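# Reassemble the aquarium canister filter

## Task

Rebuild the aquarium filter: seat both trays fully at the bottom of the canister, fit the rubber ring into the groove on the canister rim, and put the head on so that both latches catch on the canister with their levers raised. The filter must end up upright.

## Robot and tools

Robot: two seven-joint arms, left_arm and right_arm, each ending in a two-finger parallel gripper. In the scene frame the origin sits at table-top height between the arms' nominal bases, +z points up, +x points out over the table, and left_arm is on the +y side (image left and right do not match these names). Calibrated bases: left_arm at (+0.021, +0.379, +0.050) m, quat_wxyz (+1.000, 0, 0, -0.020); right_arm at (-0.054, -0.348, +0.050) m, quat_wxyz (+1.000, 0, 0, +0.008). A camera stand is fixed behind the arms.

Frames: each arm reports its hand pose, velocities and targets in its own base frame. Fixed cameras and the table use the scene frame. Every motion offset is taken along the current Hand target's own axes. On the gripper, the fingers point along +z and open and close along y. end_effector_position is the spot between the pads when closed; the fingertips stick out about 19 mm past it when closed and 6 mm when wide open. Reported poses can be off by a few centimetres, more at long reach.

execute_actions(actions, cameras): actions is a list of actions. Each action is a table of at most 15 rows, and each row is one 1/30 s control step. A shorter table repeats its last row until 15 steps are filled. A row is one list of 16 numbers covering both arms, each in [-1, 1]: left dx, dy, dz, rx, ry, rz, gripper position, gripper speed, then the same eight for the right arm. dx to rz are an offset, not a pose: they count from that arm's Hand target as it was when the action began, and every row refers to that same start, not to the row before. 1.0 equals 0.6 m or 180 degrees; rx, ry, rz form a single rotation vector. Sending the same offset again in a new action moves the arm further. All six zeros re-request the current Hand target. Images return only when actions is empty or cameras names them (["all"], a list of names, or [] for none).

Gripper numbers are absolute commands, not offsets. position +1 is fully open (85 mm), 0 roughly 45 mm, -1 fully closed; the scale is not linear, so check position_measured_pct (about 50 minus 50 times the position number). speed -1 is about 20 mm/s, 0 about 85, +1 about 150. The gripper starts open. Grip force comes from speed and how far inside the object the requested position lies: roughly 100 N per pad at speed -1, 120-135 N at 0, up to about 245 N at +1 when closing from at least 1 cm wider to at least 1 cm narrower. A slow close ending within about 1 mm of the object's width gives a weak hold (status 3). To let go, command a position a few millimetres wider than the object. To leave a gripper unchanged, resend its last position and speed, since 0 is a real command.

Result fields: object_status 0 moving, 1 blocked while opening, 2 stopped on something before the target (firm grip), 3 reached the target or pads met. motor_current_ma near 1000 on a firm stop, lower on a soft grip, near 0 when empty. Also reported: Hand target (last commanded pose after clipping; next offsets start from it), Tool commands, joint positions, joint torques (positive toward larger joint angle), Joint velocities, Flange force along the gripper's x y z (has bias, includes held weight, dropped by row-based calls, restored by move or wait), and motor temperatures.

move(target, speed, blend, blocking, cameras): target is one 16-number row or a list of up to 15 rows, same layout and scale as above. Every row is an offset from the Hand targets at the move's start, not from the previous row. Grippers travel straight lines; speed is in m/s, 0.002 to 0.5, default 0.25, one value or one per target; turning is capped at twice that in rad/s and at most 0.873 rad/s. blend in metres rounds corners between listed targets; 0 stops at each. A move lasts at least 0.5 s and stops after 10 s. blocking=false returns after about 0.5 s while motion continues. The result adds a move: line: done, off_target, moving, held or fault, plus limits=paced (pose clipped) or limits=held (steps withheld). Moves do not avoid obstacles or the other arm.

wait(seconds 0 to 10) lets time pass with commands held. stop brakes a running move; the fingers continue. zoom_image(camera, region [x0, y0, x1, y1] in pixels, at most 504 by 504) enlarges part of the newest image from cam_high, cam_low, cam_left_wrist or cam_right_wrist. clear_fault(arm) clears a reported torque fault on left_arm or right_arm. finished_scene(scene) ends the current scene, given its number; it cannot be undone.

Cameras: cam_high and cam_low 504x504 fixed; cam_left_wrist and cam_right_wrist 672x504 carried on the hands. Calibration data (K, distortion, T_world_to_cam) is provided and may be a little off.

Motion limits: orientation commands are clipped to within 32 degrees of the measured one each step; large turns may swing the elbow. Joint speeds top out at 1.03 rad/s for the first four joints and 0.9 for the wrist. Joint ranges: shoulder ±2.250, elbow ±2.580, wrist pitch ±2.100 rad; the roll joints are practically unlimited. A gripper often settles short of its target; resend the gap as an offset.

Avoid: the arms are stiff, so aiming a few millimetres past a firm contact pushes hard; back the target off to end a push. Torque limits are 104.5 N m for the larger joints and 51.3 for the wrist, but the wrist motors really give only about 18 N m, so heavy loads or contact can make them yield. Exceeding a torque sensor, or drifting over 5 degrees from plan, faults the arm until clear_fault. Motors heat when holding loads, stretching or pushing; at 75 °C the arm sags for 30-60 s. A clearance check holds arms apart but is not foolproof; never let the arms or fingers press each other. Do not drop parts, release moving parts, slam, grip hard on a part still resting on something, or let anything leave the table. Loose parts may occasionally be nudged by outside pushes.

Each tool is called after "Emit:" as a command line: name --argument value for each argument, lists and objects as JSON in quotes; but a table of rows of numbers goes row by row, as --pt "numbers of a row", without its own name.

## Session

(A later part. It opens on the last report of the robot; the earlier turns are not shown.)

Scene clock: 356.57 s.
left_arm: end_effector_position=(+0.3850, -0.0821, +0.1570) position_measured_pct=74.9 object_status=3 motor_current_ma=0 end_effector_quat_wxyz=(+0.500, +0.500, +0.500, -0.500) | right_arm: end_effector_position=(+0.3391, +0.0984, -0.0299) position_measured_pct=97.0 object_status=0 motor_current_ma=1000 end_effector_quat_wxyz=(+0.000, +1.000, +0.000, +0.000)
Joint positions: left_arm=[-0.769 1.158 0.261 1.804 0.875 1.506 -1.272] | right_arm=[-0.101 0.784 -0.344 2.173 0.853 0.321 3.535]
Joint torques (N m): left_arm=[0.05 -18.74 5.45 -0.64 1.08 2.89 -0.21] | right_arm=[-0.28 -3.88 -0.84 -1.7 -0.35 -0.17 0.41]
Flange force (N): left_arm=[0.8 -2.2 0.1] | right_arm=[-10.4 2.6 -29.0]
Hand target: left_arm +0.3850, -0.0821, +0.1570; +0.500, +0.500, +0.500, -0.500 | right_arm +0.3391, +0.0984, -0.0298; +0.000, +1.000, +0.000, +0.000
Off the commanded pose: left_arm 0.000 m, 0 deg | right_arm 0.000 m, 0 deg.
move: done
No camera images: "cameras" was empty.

Emit:
move --pt "0 0 0 0 0 0 -0.5 -0.5 0 0 -0.05 0 0 0 -0.97 -1" --pt "0 0 0 0 0 0 -0.5 -0.5 0 0 -0.32 0 0 0 -0.97 -1" --pt "0 0 0.1 0 0 0 -0.5 -0.5 0.1832 -0.4735 -0.55 0 0 0 -0.97 -1" --speed '[0.06,0.15,0.2]' --blend '[0.01,0.05,0]' --cameras '["cam_right_wrist","cam_high","cam_left_wrist"]'

Emit:
zoom_image --camera "cam_high" --region '[175, 120, 305, 250]'

Scene clock: 361.27 s.
left_arm: end_effector_position=(+0.3850, -0.1421, +0.1570) position_measured_pct=74.9 object_status=3 motor_current_ma=0 end_effector_quat_wxyz=(+0.500, +0.500, +0.500, -0.500) | right_arm: end_effector_position=(+0.4494, +0.3821, +0.3003) position_measured_pct=97.0 object_status=2 motor_current_ma=1000 end_effector_quat_wxyz=(+0.000, +1.000, +0.000, +0.000)
Joint positions: left_arm=[-0.688 1.157 0.306 1.899 0.973 1.392 -1.332] | right_arm=[-0.492 0.774 -0.694 0.814 0.465 1.671 3.733]
Joint torques (N m): left_arm=[-0.05 -18.03 5.91 -0.03 0.92 2.95 -0.2] | right_arm=[-0.32 -22.08 -4.09 -9.86 -0.42 -0.22 0.4]
Flange force (N): left_arm=[1.0 -2.0 -0.3] | right_arm=[-8.3 6.9 5.8]
Hand target: left_arm +0.3850, -0.1421, +0.1570; +0.500, +0.500, +0.500, -0.500 | right_arm +0.4494, +0.3822, +0.3003; +0.000, +1.000, +0.000, +0.000
Off the commanded pose: left_arm 0.000 m, 0 deg | right_arm 0.000 m, 0 deg.
move: done
camera_calibration:
cam_left_wrist: T_world_to_cam=[[0.999436, 0.0296939, -0.01571, -0.382721], [0.0153885, 0.0110248, 0.999821, -0.10623], [0.0298618, -0.999498, 0.0105616, -0.00571771], [0, 0, 0, 1]] pos_world=[0.384311, 0.0068208, 0.100259]
cam_right_wrist: T_world_to_cam=[[-0.00395181, -0.999956, -0.00856144, 0.387475], [-0.999989, 0.00393145, 0.00239366, 0.503528], [-0.0023599, 0.00857081, -0.99996, 0.441311], [0, 0, 0, 1]] pos_world=[0.506096, 0.381696, 0.443405]
Images, in order (width x height): cam_high 504x504, cam_left_wrist 672x504, cam_right_wrist 672x504.

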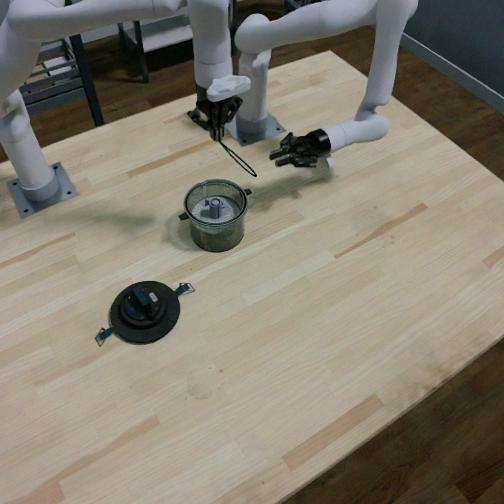

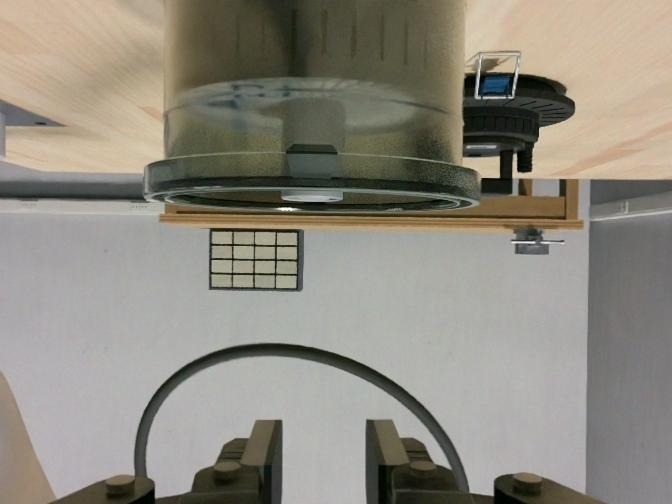

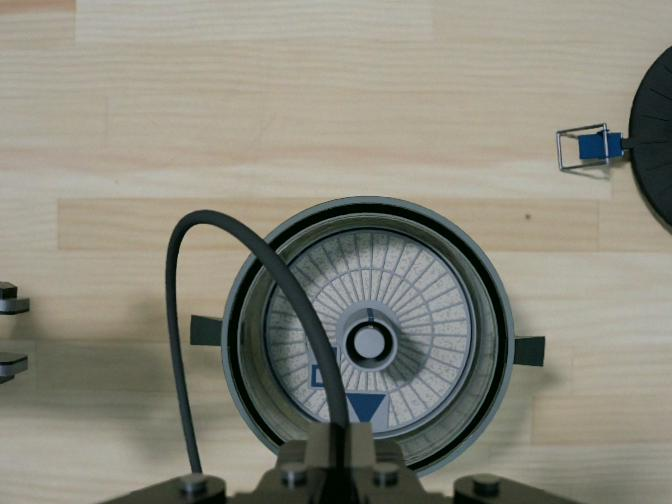

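Scaled by 3.877.

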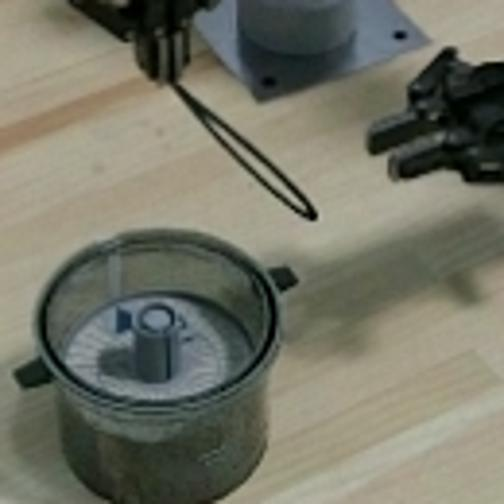

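Emit:
move --target '[0,0,0,0,0,0,-0.5,-0.5,0,0,0,0,0.045,0,-0.97,-1]' --speed 0.1 --cameras '["cam_right_wrist","cam_high","cam_left_wrist","cam_low"]'

Scene clock: 364.60 s.
left_arm: end_effector_position=(+0.3850, -0.1421, +0.1570) position_measured_pct=74.9 object_status=3 motor_current_ma=0 end_effector_quat_wxyz=(+0.500, +0.500, +0.500, -0.500) | right_arm: end_effector_position=(+0.4493, +0.3822, +0.3003) position_measured_pct=97.0 object_status=2 motor_current_ma=1000 end_effector_quat_wxyz=(+0.000, +0.998, +0.000, +0.070)
Joint positions: left_arm=[-0.688 1.157 0.306 1.899 0.973 1.392 -1.332] | right_arm=[-0.493 0.681 -0.681 1.001 0.53 1.507 3.657]
Joint torques (N m): left_arm=[0.03 -18.06 5.98 -0.01 0.95 2.96 -0.22] | right_arm=[-0.41 -20.19 -4.04 -9.89 -0.07 -0.42 0.39]
Flange force (N): left_arm=[1.1 -2.0 -0.6] | right_arm=[-6.7 5.7 3.0]
Hand target: left_arm +0.3850, -0.1421, +0.1570; +0.500, +0.500, +0.500, -0.500 | right_arm +0.4494, +0.3821, +0.3003; +0.000, +0.998, +0.000, +0.070
Off the commanded pose: left_arm 0.000 m, 0 deg | right_arm 0.000 m, 0 deg.
move: done
camera_calibration:
cam_left_wrist: T_world_to_cam=[[0.999436, 0.0296939, -0.01571, -0.382721], [0.0153885, 0.0110248, 0.999821, -0.10623], [0.0298618, -0.999498, 0.0105616, -0.00571771], [0, 0, 0, 1]] pos_world=[0.384311, 0.0068208, 0.100259]
cam_right_wrist: T_world_to_cam=[[-0.00283205, -0.999957, -0.00884622, 0.387134], [-0.990366, 0.00402939, -0.138415, 0.541443], [0.138444, 0.008369, -0.990335, 0.375282], [0, 0, 0, 1]] pos_world=[0.485368, 0.381795, 0.450023]

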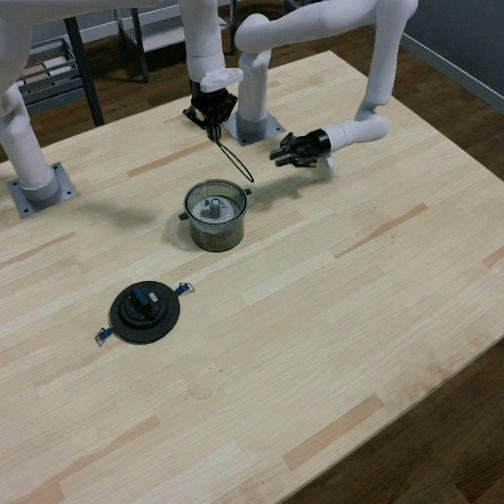

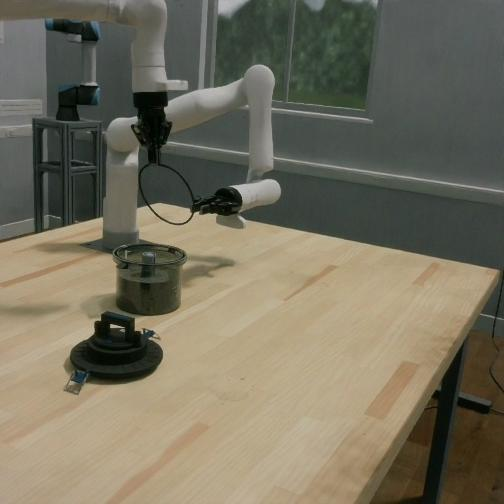

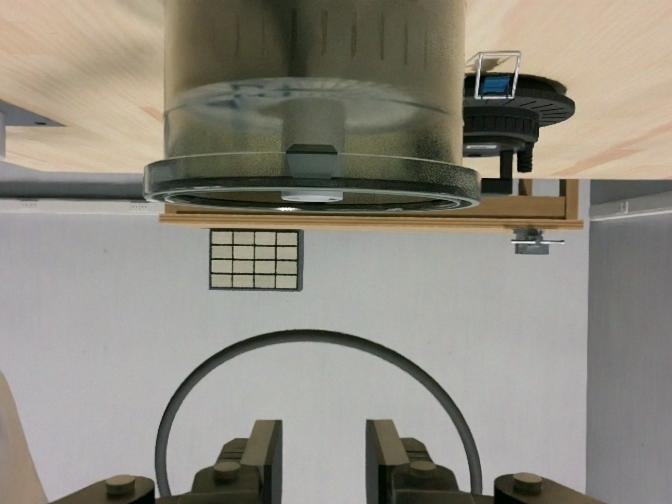

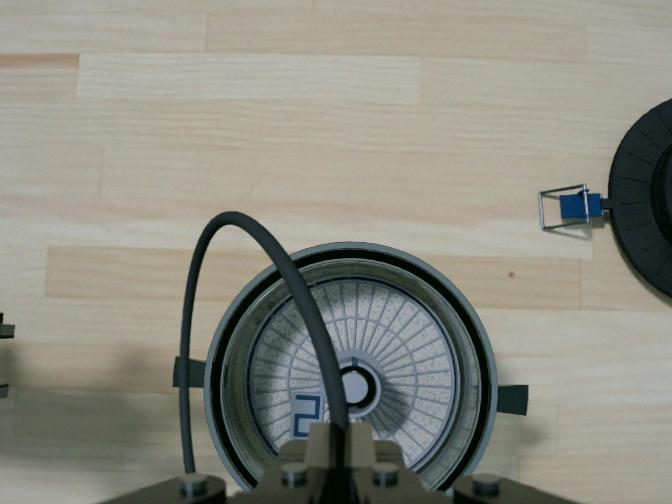

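Emit:
move --target '[0,0,0,0,0,0,-0.5,-0.5,-0.0088,0,0.0627,0,0,0,-0.97,-1]' --speed 0.05 --cameras '["cam_right_wrist","cam_high","cam_left_wrist","cam_low"]'

Emit:
zoom_image --camera "cam_left_wrist" --region '[200, 140, 440, 260]'

Emit:
zoom_image --camera "cam_high" --region '[205, 160, 275, 230]'

Scene clock: 366.63 s.
left_arm: end_effector_position=(+0.3850, -0.1421, +0.1570) position_measured_pct=74.9 object_status=3 motor_current_ma=0 end_effector_quat_wxyz=(+0.500, +0.500, +0.500, -0.500) | right_arm: end_effector_position=(+0.4494, +0.3822, +0.2624) position_measured_pct=97.0 object_status=2 motor_current_ma=1000 end_effector_quat_wxyz=(+0.000, +0.998, +0.000, +0.070)
Joint positions: left_arm=[-0.688 1.157 0.306 1.899 0.973 1.392 -1.332] | right_arm=[-0.476 0.698 -0.677 1.101 0.542 1.404 3.623]
Joint torques (N m): left_arm=[0.01 -17.98 5.95 0.03 0.89 2.97 -0.25] | right_arm=[-0.4 -20.46 -4.29 -9.89 -0.1 -0.41 0.34]
Flange force (N): left_arm=[0.9 -1.7 -0.5] | right_arm=[-6.1 5.3 2.7]
Hand target: left_arm +0.3850, -0.1421, +0.1570; +0.500, +0.500, +0.500, -0.500 | right_arm +0.4494, +0.3822, +0.2624; +0.000, +0.998, +0.000, +0.070
Off the commanded pose: left_arm 0.000 m, 0 deg | right_arm 0.000 m, 0 deg.
move: done
camera_calibration:
cam_left_wrist: T_world_to_cam=[[0.999436, 0.0296939, -0.01571, -0.382721], [0.0153885, 0.0110248, 0.999821, -0.10623], [0.0298618, -0.999498, 0.0105616, -0.00571771], [0, 0, 0, 1]] pos_world=[0.384311, 0.0068208, 0.100259]
cam_right_wrist: T_world_to_cam=[[-0.00293161, -0.999956, -0.00885925, 0.386852], [-0.990352, 0.00413061, -0.138511, 0.536277], [0.138542, 0.00836771, -0.990321, 0.337583], [0, 0, 0, 1]] pos_world=[0.485468, 0.381795, 0.412023]

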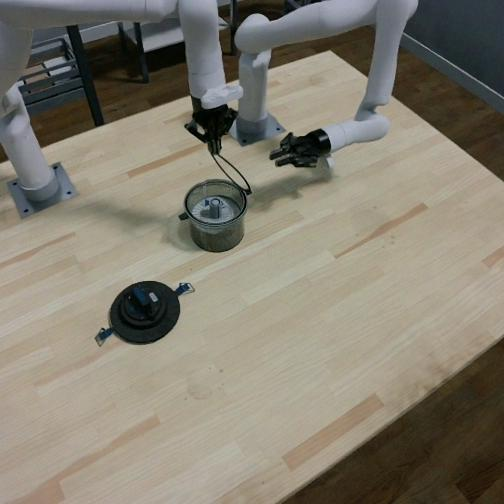

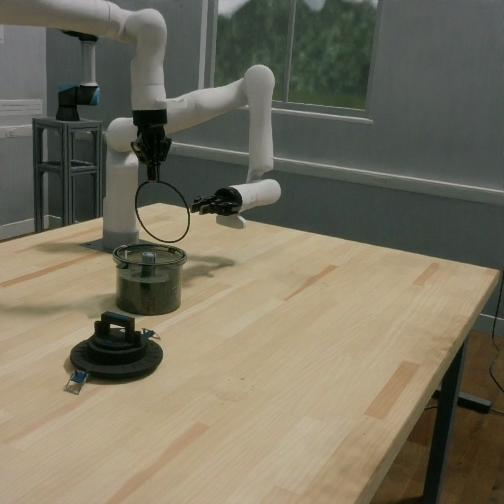

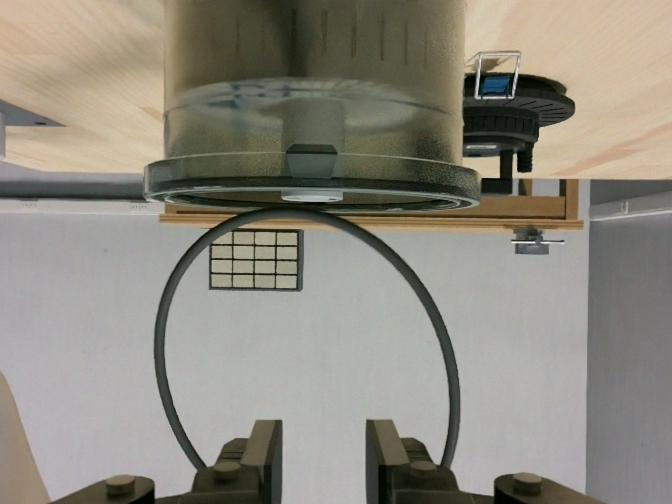

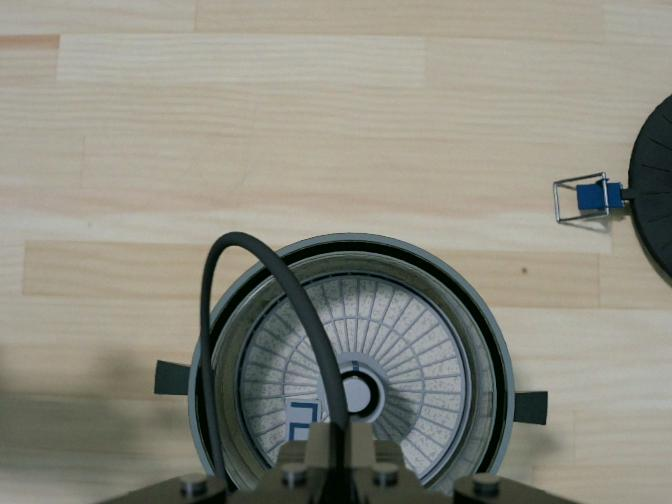

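Scaled by 2.100.

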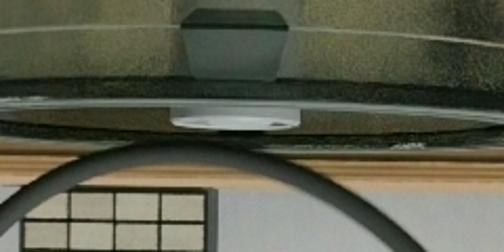

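Scaled by 7.200.

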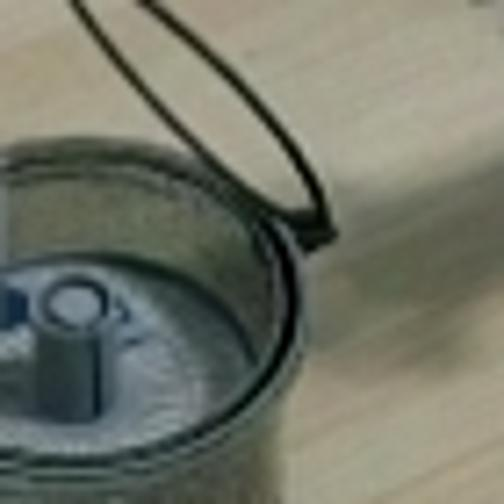

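Emit:
move --target '[0,0,0,0,0,0,-0.5,-0.5,0.0019,0,0.0104,0,0,0,-0.97,-1]' --speed 0.01 --cameras '["cam_right_wrist","cam_high","cam_left_wrist"]'

Emit:
zoom_image --camera "cam_left_wrist" --region '[200, 140, 440, 260]'

Emit:
zoom_image --camera "cam_high" --region '[205, 160, 275, 230]'

Emit:
zoom_image --camera "cam_right_wrist" --region '[160, 220, 360, 420]'

Scene clock: 369.23 s.
left_arm: end_effector_position=(+0.3850, -0.1421, +0.1570) position_measured_pct=74.9 object_status=3 motor_current_ma=0 end_effector_quat_wxyz=(+0.500, +0.500, +0.500, -0.500) | right_arm: end_effector_position=(+0.4514, +0.3822, +0.2564) position_measured_pct=97.0 object_status=2 motor_current_ma=1000 end_effector_quat_wxyz=(+0.000, +0.998, +0.000, +0.070)
Joint positions: left_arm=[-0.688 1.157 0.306 1.899 0.973 1.392 -1.332] | right_arm=[-0.474 0.705 -0.675 1.109 0.545 1.39 3.621]
Joint torques (N m): left_arm=[0 -18.09 5.93 -0.09 0.95 2.94 -0.2] | right_arm=[-0.4 -20.51 -4.3 -9.79 -0.11 -0.2 0.41]
Flange force (N): left_arm=[1.1 -2.2 -0.4] | right_arm=[-6.3 5.3 3.0]
Hand target: left_arm +0.3850, -0.1421, +0.1570; +0.500, +0.500, +0.500, -0.500 | right_arm +0.4514, +0.3822, +0.2563; +0.000, +0.998, +0.000, +0.070
Off the commanded pose: left_arm 0.000 m, 0 deg | right_arm 0.000 m, 0 deg.
move: done
camera_calibration:
cam_left_wrist: T_world_to_cam=[[0.999436, 0.0296939, -0.01571, -0.382721], [0.0153885, 0.0110248, 0.999821, -0.10623], [0.0298618, -0.999498, 0.0105616, -0.00571771], [0, 0, 0, 1]] pos_world=[0.384311, 0.0068208, 0.100259]
cam_right_wrist: T_world_to_cam=[[-0.00283115, -0.999957, -0.00884634, 0.38675], [-0.990352, 0.00402934, -0.138513, 0.537367], [0.138542, 0.00836884, -0.990321, 0.331377], [0, 0, 0, 1]] pos_world=[0.487368, 0.381795, 0.406023]
Images, in order (width x height): cam_high 504x504, cam_left_wrist 672x504, cam_right_wrist 672x504.

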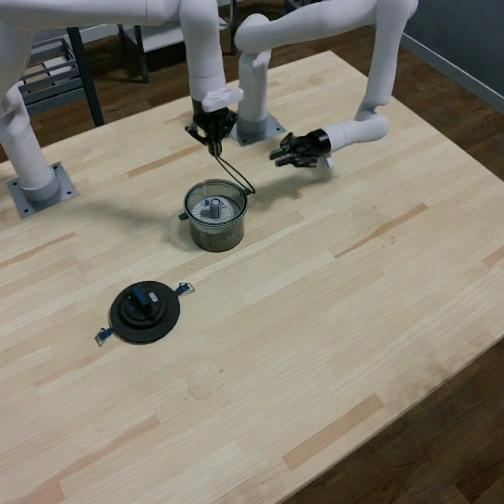

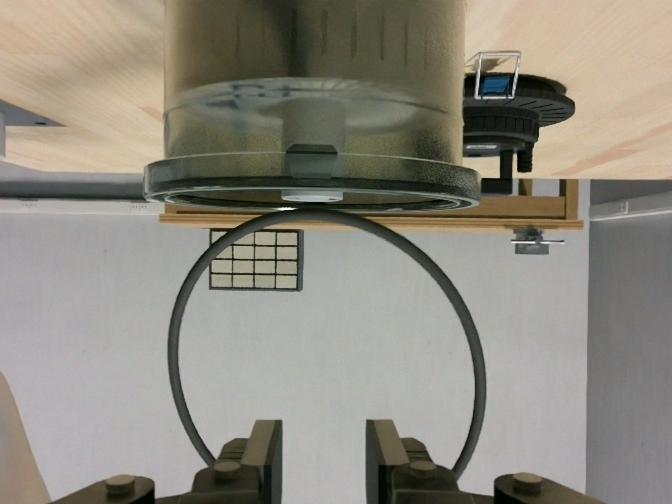

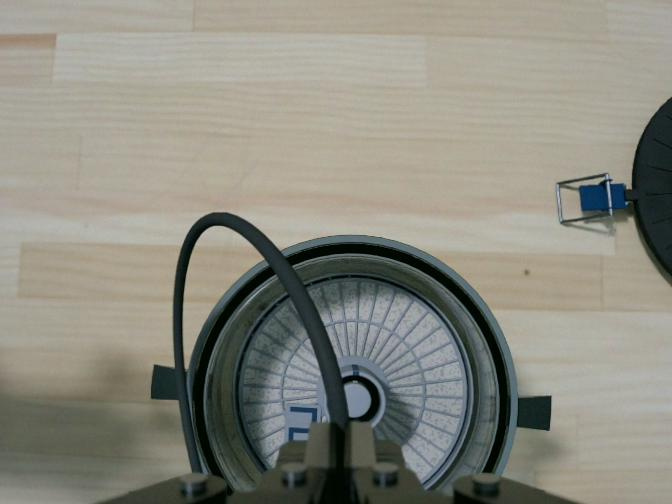

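Scaled by 2.100.

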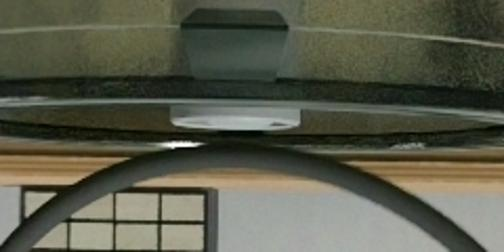

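Scaled by 7.200.

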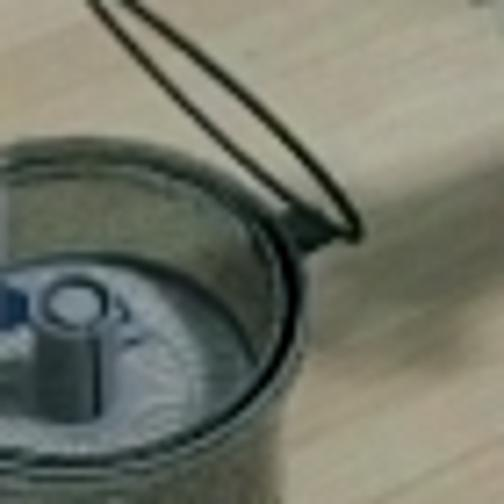

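Scaled by 2.520.

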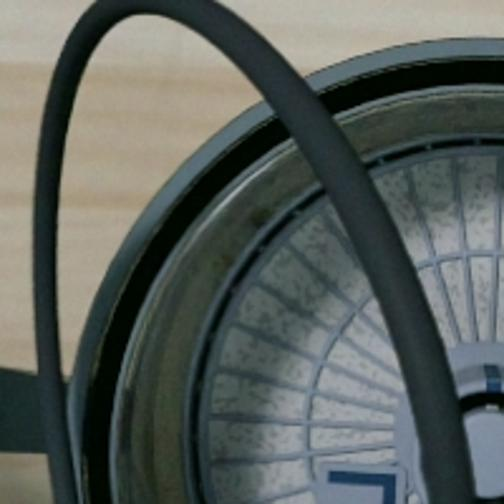

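Emit:
move --target '[0,0,0,0,0,0,-0.5,-0.5,0.0019,0,-0.0132,0,0,0,-0.97,-1]' --speed 0.03 --cameras '["cam_right_wrist","cam_high"]'

Emit:
zoom_image --camera "cam_high" --region '[205, 160, 275, 230]'

Scene clock: 370.70 s.
left_arm: end_effector_position=(+0.3850, -0.1421, +0.1570) position_measured_pct=74.9 object_status=3 motor_current_ma=0 end_effector_quat_wxyz=(+0.500, +0.500, +0.500, -0.500) | right_arm: end_effector_position=(+0.4514, +0.3822, +0.2643) position_measured_pct=97.0 object_status=2 motor_current_ma=1000 end_effector_quat_wxyz=(+0.000, +0.998, +0.000, +0.070)
Joint positions: left_arm=[-0.688 1.157 0.306 1.899 0.973 1.392 -1.332] | right_arm=[-0.476 0.701 -0.677 1.09 0.542 1.411 3.628]
Joint torques (N m): left_arm=[0.02 -18.01 6.01 -0.06 0.91 2.97 -0.25] | right_arm=[-0.38 -20.47 -4.27 -9.52 -0.05 -0.61 0.41]
Flange force (N): left_arm=[0.9 -2.1 -0.5] | right_arm=[-4.6 3.8 1.5]
Hand target: left_arm +0.3850, -0.1421, +0.1570; +0.500, +0.500, +0.500, -0.500 | right_arm +0.4514, +0.3822, +0.2643; +0.000, +0.998, +0.000, +0.070
Off the commanded pose: left_arm 0.000 m, 0 deg | right_arm 0.000 m, 0 deg.
move: done
camera_calibration:
cam_right_wrist: T_world_to_cam=[[-0.00283115, -0.999957, -0.00884634, 0.38682], [-0.990352, 0.00402934, -0.138513, 0.53856], [0.138542, 0.00836884, -0.990321, 0.339186], [0, 0, 0, 1]] pos_world=[0.487468, 0.381795, 0.413923]
Images, in order (width x height): cam_high 504x504, cam_right_wrist 672x504.

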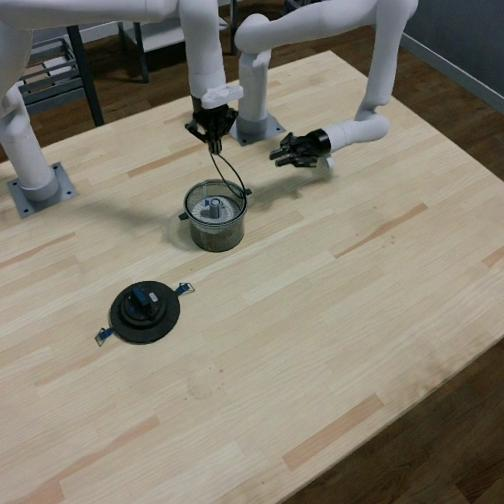

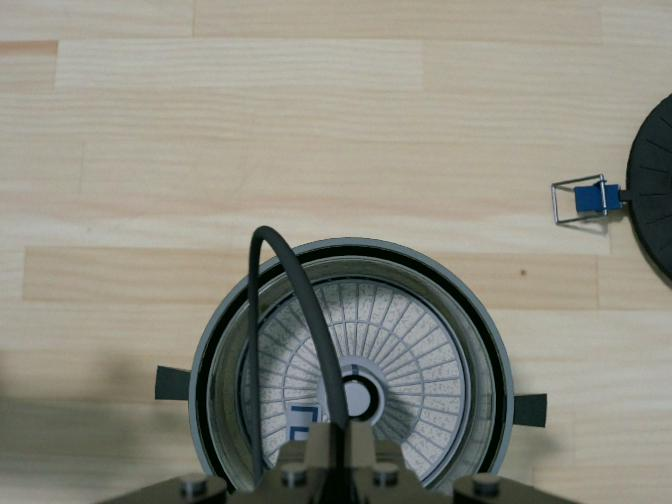

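Scaled by 7.200.

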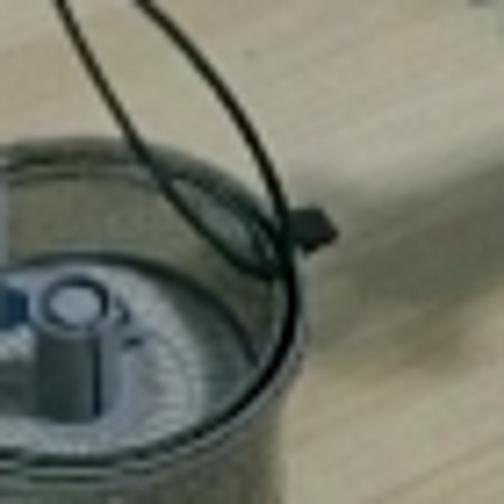

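Emit:
wait --seconds 1.0 --cameras '["cam_right_wrist"]'

Emit:
wait --seconds 0.3 --cameras '["cam_right_wrist","cam_left_wrist"]'

Scene clock: 372.97 s.
left_arm: end_effector_position=(+0.3850, -0.1421, +0.1570) position_measured_pct=74.9 object_status=3 motor_current_ma=0 end_effector_quat_wxyz=(+0.500, +0.500, +0.500, -0.500) | right_arm: end_effector_position=(+0.4514, +0.3822, +0.2643) position_measured_pct=97.0 object_status=2 motor_current_ma=1000 end_effector_quat_wxyz=(+0.000, +0.998, +0.000, +0.070)
Joint positions: left_arm=[-0.688 1.157 0.306 1.899 0.973 1.392 -1.332] | right_arm=[-0.476 0.701 -0.677 1.09 0.542 1.411 3.628]
Joint torques (N m): left_arm=[0.02 -18.01 5.97 -0.03 0.89 2.94 -0.23] | right_arm=[-0.37 -20.48 -4.26 -9.65 -0.09 -0.31 0.41]
Flange force (N): left_arm=[0.9 -2.0 -0.5] | right_arm=[-5.6 4.6 2.5]
Hand target: left_arm +0.3850, -0.1421, +0.1570; +0.500, +0.500, +0.500, -0.500 | right_arm +0.4514, +0.3822, +0.2643; +0.000, +0.998, +0.000, +0.070
Tool commands: left_gripper/position=-0.5 left_gripper/speed=-0.5 right_gripper/position=-0.97 right_gripper/speed=-1.0
Off the commanded pose: left_arm 0.000 m, 0 deg | right_arm 0.000 m, 0 deg.
wait: 1.00 s; at rest from the start
camera_calibration:
cam_right_wrist: T_world_to_cam=[[-0.00283243, -0.999957, -0.0088465, 0.386822], [-0.990352, 0.00403063, -0.138513, 0.538574], [0.138542, 0.00836883, -0.990321, 0.339285], [0, 0, 0, 1]] pos_world=[0.487468, 0.381795, 0.414023]
Images, in order (width x height): cam_right_wrist 672x504.

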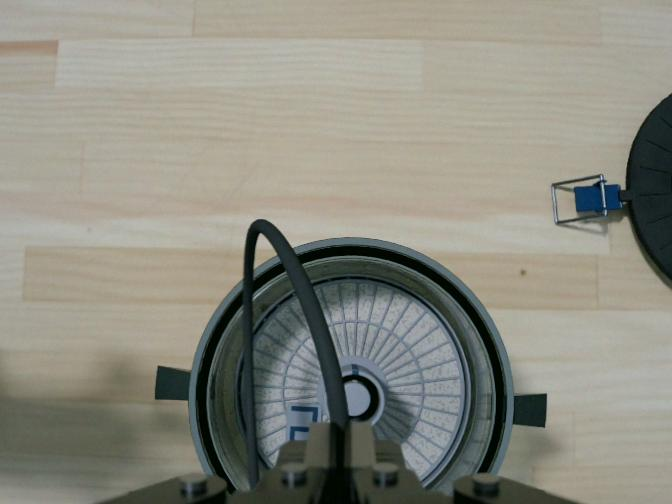

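Scene clock: 373.27 s.
left_arm: end_effector_position=(+0.3850, -0.1421, +0.1570) position_measured_pct=74.9 object_status=3 motor_current_ma=0 end_effector_quat_wxyz=(+0.500, +0.500, +0.500, -0.500) | right_arm: end_effector_position=(+0.4514, +0.3822, +0.2643) position_measured_pct=97.0 object_status=2 motor_current_ma=1000 end_effector_quat_wxyz=(+0.000, +0.998, +0.000, +0.070)
Joint positions: left_arm=[-0.688 1.157 0.306 1.899 0.973 1.392 -1.332] | right_arm=[-0.476 0.701 -0.677 1.09 0.542 1.411 3.628]
Joint torques (N m): left_arm=[0.07 -18.01 5.94 0.03 0.9 2.94 -0.21] | right_arm=[-0.37 -20.48 -4.24 -9.71 -0.08 -0.33 0.42]
Flange force (N): left_arm=[1.0 -1.9 -0.6] | right_arm=[-5.8 4.8 2.5]
Hand target: left_arm +0.3850, -0.1421, +0.1570; +0.500, +0.500, +0.500, -0.500 | right_arm +0.4514, +0.3822, +0.2643; +0.000, +0.998, +0.000, +0.070
Tool commands: left_gripper/position=-0.5 left_gripper/speed=-0.5 right_gripper/position=-0.97 right_gripper/speed=-1.0
Off the commanded pose: left_arm 0.000 m, 0 deg | right_arm 0.000 m, 0 deg.
wait: 0.30 s; at rest by 0.17 s
camera_calibration:
cam_left_wrist: T_world_to_cam=[[0.999436, 0.0296939, -0.01571, -0.382721], [0.0153885, 0.0110248, 0.999821, -0.10623], [0.0298618, -0.999498, 0.0105616, -0.00571771], [0, 0, 0, 1]] pos_world=[0.384311, 0.0068208, 0.100259]
cam_right_wrist: T_world_to_cam=[[-0.00283243, -0.999957, -0.0088465, 0.386822], [-0.990352, 0.00403063, -0.138513, 0.538574], [0.138542, 0.00836883, -0.990321, 0.339285], [0, 0, 0, 1]] pos_world=[0.487468, 0.381795, 0.414023]
Images, in order (width x height): cam_left_wrist 672x504, cam_right_wrist 672x504.

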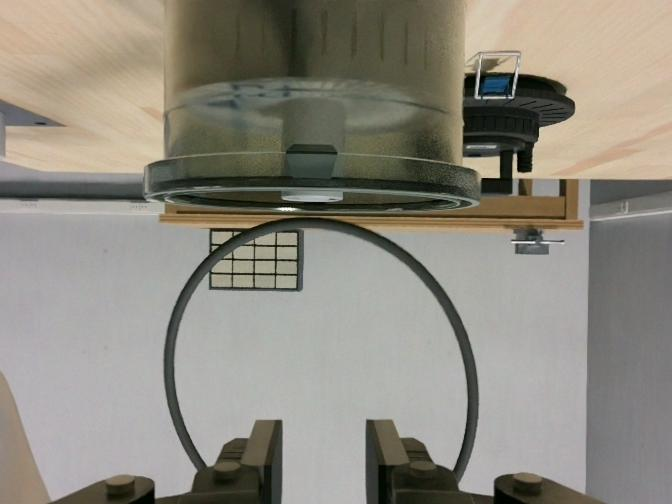

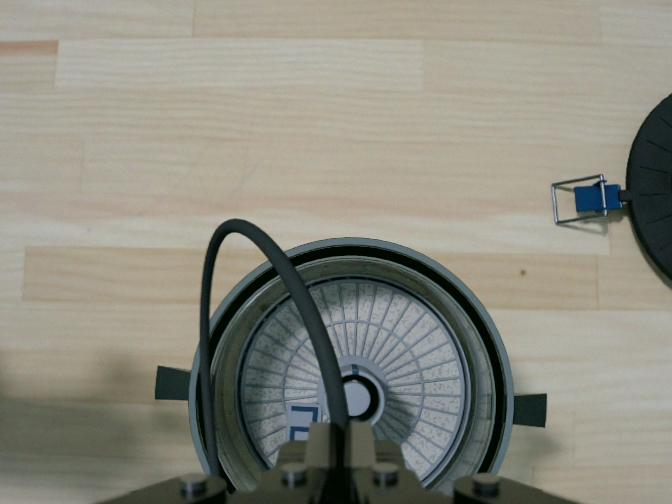

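Emit:
wait --seconds 3 --cameras '["cam_right_wrist"]'

Emit:
wait --seconds 0.3 --cameras '["cam_right_wrist"]'

Scene clock: 376.63 s.
left_arm: end_effector_position=(+0.3850, -0.1421, +0.1570) position_measured_pct=74.9 object_status=3 motor_current_ma=0 end_effector_quat_wxyz=(+0.500, +0.500, +0.500, -0.500) | right_arm: end_effector_position=(+0.4514, +0.3822, +0.2643) position_measured_pct=97.0 object_status=2 motor_current_ma=1000 end_effector_quat_wxyz=(+0.000, +0.998, +0.000, +0.070)
Joint positions: left_arm=[-0.688 1.157 0.306 1.899 0.973 1.392 -1.332] | right_arm=[-0.476 0.701 -0.677 1.09 0.542 1.411 3.628]
Joint torques (N m): left_arm=[0.05 -17.95 5.91 -0.1 0.93 2.99 -0.21] | right_arm=[-0.39 -20.5 -4.26 -9.67 -0.07 -0.32 0.4]
Flange force (N): left_arm=[0.7 -2.3 -0.3] | right_arm=[-5.6 4.7 2.5]
Hand target: left_arm +0.3850, -0.1421, +0.1570; +0.500, +0.500, +0.500, -0.500 | right_arm +0.4514, +0.3822, +0.2643; +0.000, +0.998, +0.000, +0.070
Tool commands: left_gripper/position=-0.5 left_gripper/speed=-0.5 right_gripper/position=-0.97 right_gripper/speed=-1.0
Off the commanded pose: left_arm 0.000 m, 0 deg | right_arm 0.000 m, 0 deg.
wait: 3.00 s; at rest from the start
camera_calibration:
cam_right_wrist: T_world_to_cam=[[-0.00283243, -0.999957, -0.0088465, 0.386822], [-0.990352, 0.00403063, -0.138513, 0.538574], [0.138542, 0.00836883, -0.990321, 0.339285], [0, 0, 0, 1]] pos_world=[0.487468, 0.381795, 0.414023]
Images, in order (width x height): cam_right_wrist 672x504.

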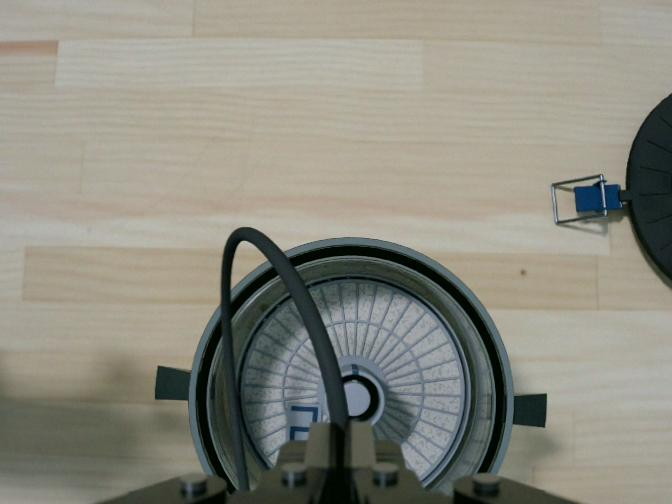

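Scene clock: 376.93 s.
left_arm: end_effector_position=(+0.3850, -0.1421, +0.1570) position_measured_pct=74.9 object_status=3 motor_current_ma=0 end_effector_quat_wxyz=(+0.500, +0.500, +0.500, -0.500) | right_arm: end_effector_position=(+0.4514, +0.3822, +0.2643) position_measured_pct=97.0 object_status=2 motor_current_ma=1000 end_effector_quat_wxyz=(+0.000, +0.998, +0.000, +0.070)
Joint positions: left_arm=[-0.688 1.157 0.306 1.899 0.973 1.392 -1.332] | right_arm=[-0.476 0.701 -0.677 1.09 0.542 1.411 3.628]
Joint torques (N m): left_arm=[-0.04 -17.99 5.9 -0.01 0.95 2.97 -0.2] | right_arm=[-0.4 -20.54 -4.28 -9.65 -0.05 -0.34 0.39]
Flange force (N): left_arm=[0.9 -2.0 -0.4] | right_arm=[-5.4 4.6 2.4]
Hand target: left_arm +0.3850, -0.1421, +0.1570; +0.500, +0.500, +0.500, -0.500 | right_arm +0.4514, +0.3822, +0.2643; +0.000, +0.998, +0.000, +0.070
Tool commands: left_gripper/position=-0.5 left_gripper/speed=-0.5 right_gripper/position=-0.97 right_gripper/speed=-1.0
Off the commanded pose: left_arm 0.000 m, 0 deg | right_arm 0.000 m, 0 deg.
wait: 0.30 s; at rest by 0.17 s
camera_calibration:
cam_right_wrist: T_world_to_cam=[[-0.00283243, -0.999957, -0.0088465, 0.386822], [-0.990352, 0.00403063, -0.138513, 0.538574], [0.138542, 0.00836883, -0.990321, 0.339285], [0, 0, 0, 1]] pos_world=[0.487468, 0.381795, 0.414023]
Images, in order (width x height): cam_right_wrist 672x504.

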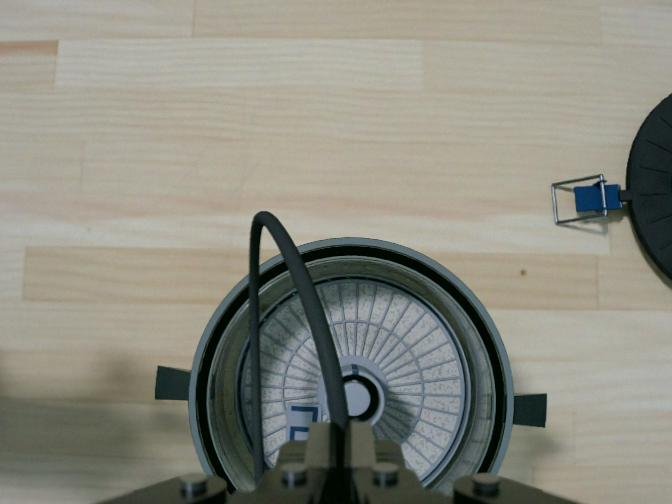

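Emit:
wait --seconds 3 --cameras '["cam_right_wrist"]'

Emit:
wait --seconds 0.2 --cameras '["cam_right_wrist"]'

Emit:
wait --seconds 0.2 --cameras '["cam_right_wrist"]'

Scene clock: 380.30 s.
left_arm: end_effector_position=(+0.3850, -0.1421, +0.1570) position_measured_pct=74.9 object_status=3 motor_current_ma=0 end_effector_quat_wxyz=(+0.500, +0.500, +0.500, -0.500) | right_arm: end_effector_position=(+0.4514, +0.3822, +0.2643) position_measured_pct=97.0 object_status=2 motor_current_ma=1000 end_effector_quat_wxyz=(+0.000, +0.998, +0.000, +0.070)
Joint positions: left_arm=[-0.688 1.157 0.306 1.899 0.973 1.392 -1.332] | right_arm=[-0.476 0.701 -0.677 1.09 0.542 1.411 3.628]
Joint torques (N m): left_arm=[0.01 -17.99 5.96 -0.04 0.93 2.93 -0.19] | right_arm=[-0.36 -20.52 -4.26 -9.66 -0.06 -0.33 0.43]
Flange force (N): left_arm=[0.9 -2.1 -0.5] | right_arm=[-5.6 4.6 2.5]
Hand target: left_arm +0.3850, -0.1421, +0.1570; +0.500, +0.500, +0.500, -0.500 | right_arm +0.4514, +0.3822, +0.2643; +0.000, +0.998, +0.000, +0.070
Tool commands: left_gripper/position=-0.5 left_gripper/speed=-0.5 right_gripper/position=-0.97 right_gripper/speed=-1.0
Off the commanded pose: left_arm 0.000 m, 0 deg | right_arm 0.000 m, 0 deg.
wait: 3.00 s; at rest from the start
camera_calibration:
cam_right_wrist: T_world_to_cam=[[-0.00283243, -0.999957, -0.0088465, 0.386822], [-0.990352, 0.00403063, -0.138513, 0.538574], [0.138542, 0.00836883, -0.990321, 0.339285], [0, 0, 0, 1]] pos_world=[0.487468, 0.381795, 0.414023]
Images, in order (width x height): cam_right_wrist 672x504.

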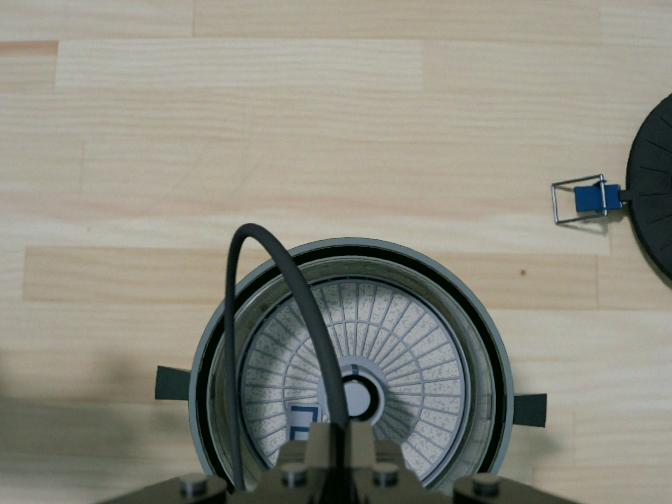

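Scene clock: 380.50 s.
left_arm: end_effector_position=(+0.3850, -0.1421, +0.1570) position_measured_pct=74.9 object_status=3 motor_current_ma=0 end_effector_quat_wxyz=(+0.500, +0.500, +0.500, -0.500) | right_arm: end_effector_position=(+0.4514, +0.3822, +0.2643) position_measured_pct=97.0 object_status=2 motor_current_ma=1000 end_effector_quat_wxyz=(+0.000, +0.998, +0.000, +0.070)
Joint positions: left_arm=[-0.688 1.157 0.306 1.899 0.973 1.392 -1.332] | right_arm=[-0.476 0.701 -0.677 1.09 0.542 1.411 3.628]
Joint torques (N m): left_arm=[-0.03 -18.06 5.99 -0.01 0.93 2.98 -0.21] | right_arm=[-0.43 -20.47 -4.28 -9.66 -0.07 -0.33 0.39]
Flange force (N): left_arm=[1.1 -2.0 -0.4] | right_arm=[-5.6 4.8 2.5]
Hand target: left_arm +0.3850, -0.1421, +0.1570; +0.500, +0.500, +0.500, -0.500 | right_arm +0.4514, +0.3822, +0.2643; +0.000, +0.998, +0.000, +0.070
Tool commands: left_gripper/position=-0.5 left_gripper/speed=-0.5 right_gripper/position=-0.97 right_gripper/speed=-1.0
Off the commanded pose: left_arm 0.000 m, 0 deg | right_arm 0.000 m, 0 deg.
wait: 0.20 s; at rest by 0.17 s
camera_calibration:
cam_right_wrist: T_world_to_cam=[[-0.00283243, -0.999957, -0.0088465, 0.386822], [-0.990352, 0.00403063, -0.138513, 0.538574], [0.138542, 0.00836883, -0.990321, 0.339285], [0, 0, 0, 1]] pos_world=[0.487468, 0.381795, 0.414023]
Images, in order (width x height): cam_right_wrist 672x504.

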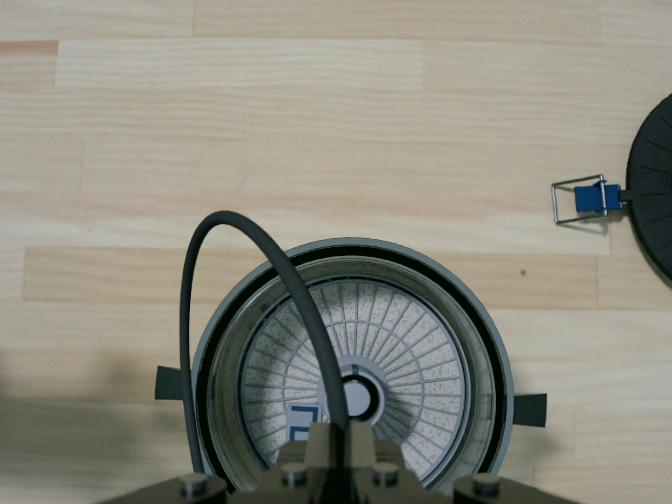

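Scene clock: 380.70 s.
left_arm: end_effector_position=(+0.3850, -0.1421, +0.1570) position_measured_pct=74.9 object_status=3 motor_current_ma=0 end_effector_quat_wxyz=(+0.500, +0.500, +0.500, -0.500) | right_arm: end_effector_position=(+0.4514, +0.3822, +0.2643) position_measured_pct=97.0 object_status=2 motor_current_ma=1000 end_effector_quat_wxyz=(+0.000, +0.998, +0.000, +0.070)
Joint positions: left_arm=[-0.688 1.157 0.306 1.899 0.973 1.392 -1.332] | right_arm=[-0.476 0.701 -0.677 1.09 0.542 1.411 3.628]
Joint torques (N m): left_arm=[-0.07 -18.07 5.95 -0.05 0.91 3 -0.19] | right_arm=[-0.41 -20.51 -4.25 -9.66 -0.07 -0.34 0.4]
Flange force (N): left_arm=[1.2 -2.1 -0.2] | right_arm=[-5.6 4.7 2.5]
Hand target: left_arm +0.3850, -0.1421, +0.1570; +0.500, +0.500, +0.500, -0.500 | right_arm +0.4514, +0.3822, +0.2643; +0.000, +0.998, +0.000, +0.070
Tool commands: left_gripper/position=-0.5 left_gripper/speed=-0.5 right_gripper/position=-0.97 right_gripper/speed=-1.0
Off the commanded pose: left_arm 0.000 m, 0 deg | right_arm 0.000 m, 0 deg.
wait: 0.20 s; at rest by 0.17 s
camera_calibration:
cam_right_wrist: T_world_to_cam=[[-0.00283243, -0.999957, -0.0088465, 0.386822], [-0.990352, 0.00403063, -0.138513, 0.538574], [0.138542, 0.00836883, -0.990321, 0.339285], [0, 0, 0, 1]] pos_world=[0.487468, 0.381795, 0.414023]
Images, in order (width x height): cam_right_wrist 672x504.

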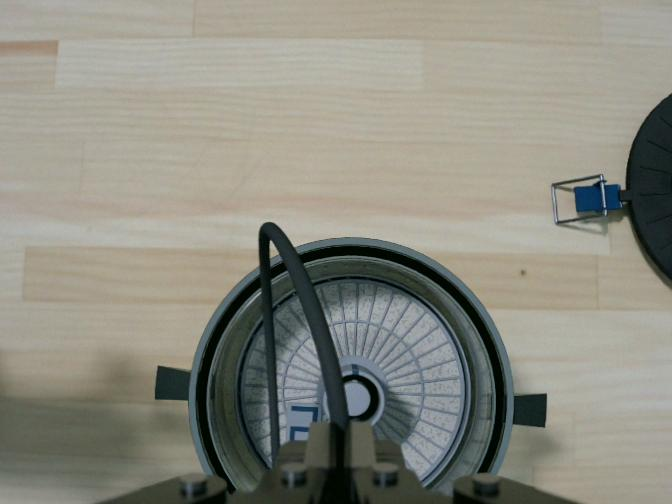

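Emit:
move --target '[0,0,0,0,0,0,-0.5,-0.5,-0.0046,0,0.033,0,0,0,-0.97,-1]' --speed 0.03 --cameras '["cam_right_wrist","cam_high"]'

Emit:
zoom_image --camera "cam_high" --region '[205, 160, 275, 230]'

Scene clock: 382.67 s.
left_arm: end_effector_position=(+0.3850, -0.1421, +0.1570) position_measured_pct=74.9 object_status=3 motor_current_ma=0 end_effector_quat_wxyz=(+0.500, +0.500, +0.500, -0.500) | right_arm: end_effector_position=(+0.4515, +0.3822, +0.2444) position_measured_pct=97.0 object_status=2 motor_current_ma=1000 end_effector_quat_wxyz=(+0.000, +0.998, +0.000, +0.070)
Joint positions: left_arm=[-0.688 1.157 0.306 1.899 0.973 1.392 -1.332] | right_arm=[-0.47 0.712 -0.673 1.136 0.551 1.36 3.611]
Joint torques (N m): left_arm=[0.01 -18.05 5.91 0 0.91 2.95 -0.18] | right_arm=[-0.41 -20.46 -4.41 -9.47 -0.07 -0.54 0.28]
Flange force (N): left_arm=[1.1 -2.0 -0.4] | right_arm=[-4.6 4.1 1.4]
Hand target: left_arm +0.3850, -0.1421, +0.1570; +0.500, +0.500, +0.500, -0.500 | right_arm +0.4515, +0.3822, +0.2444; +0.000, +0.998, +0.000, +0.070
Off the commanded pose: left_arm 0.000 m, 0 deg | right_arm 0.000 m, 0 deg.
move: done
camera_calibration:
cam_right_wrist: T_world_to_cam=[[-0.00283243, -0.999957, -0.0088465, 0.386645], [-0.990352, 0.00403063, -0.138513, 0.535804], [0.138542, 0.00836883, -0.990321, 0.319479], [0, 0, 0, 1]] pos_world=[0.487468, 0.381795, 0.394023]
Images, in order (width x height): cam_high 504x504, cam_right_wrist 672x504.

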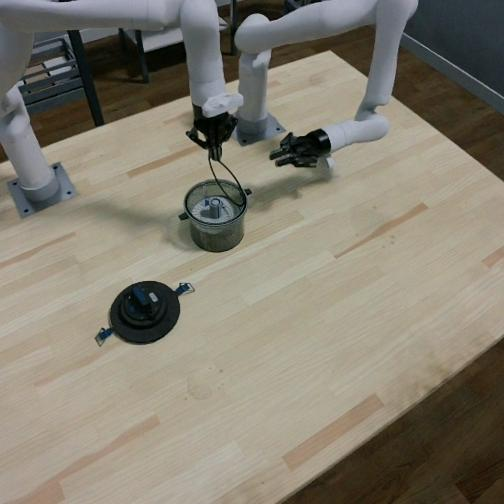

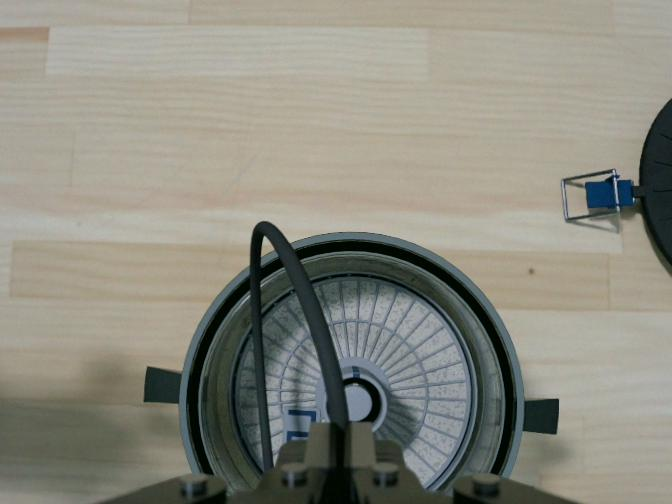

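Scaled by 7.200.

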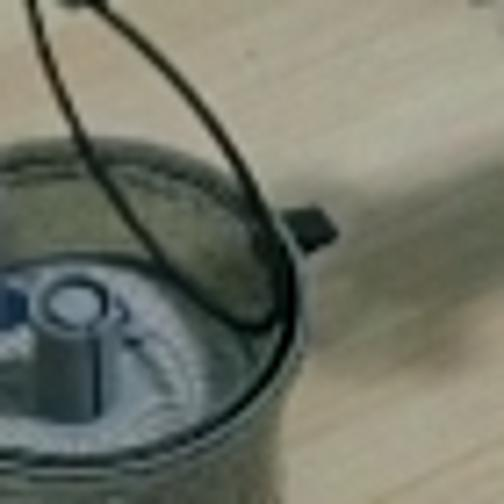

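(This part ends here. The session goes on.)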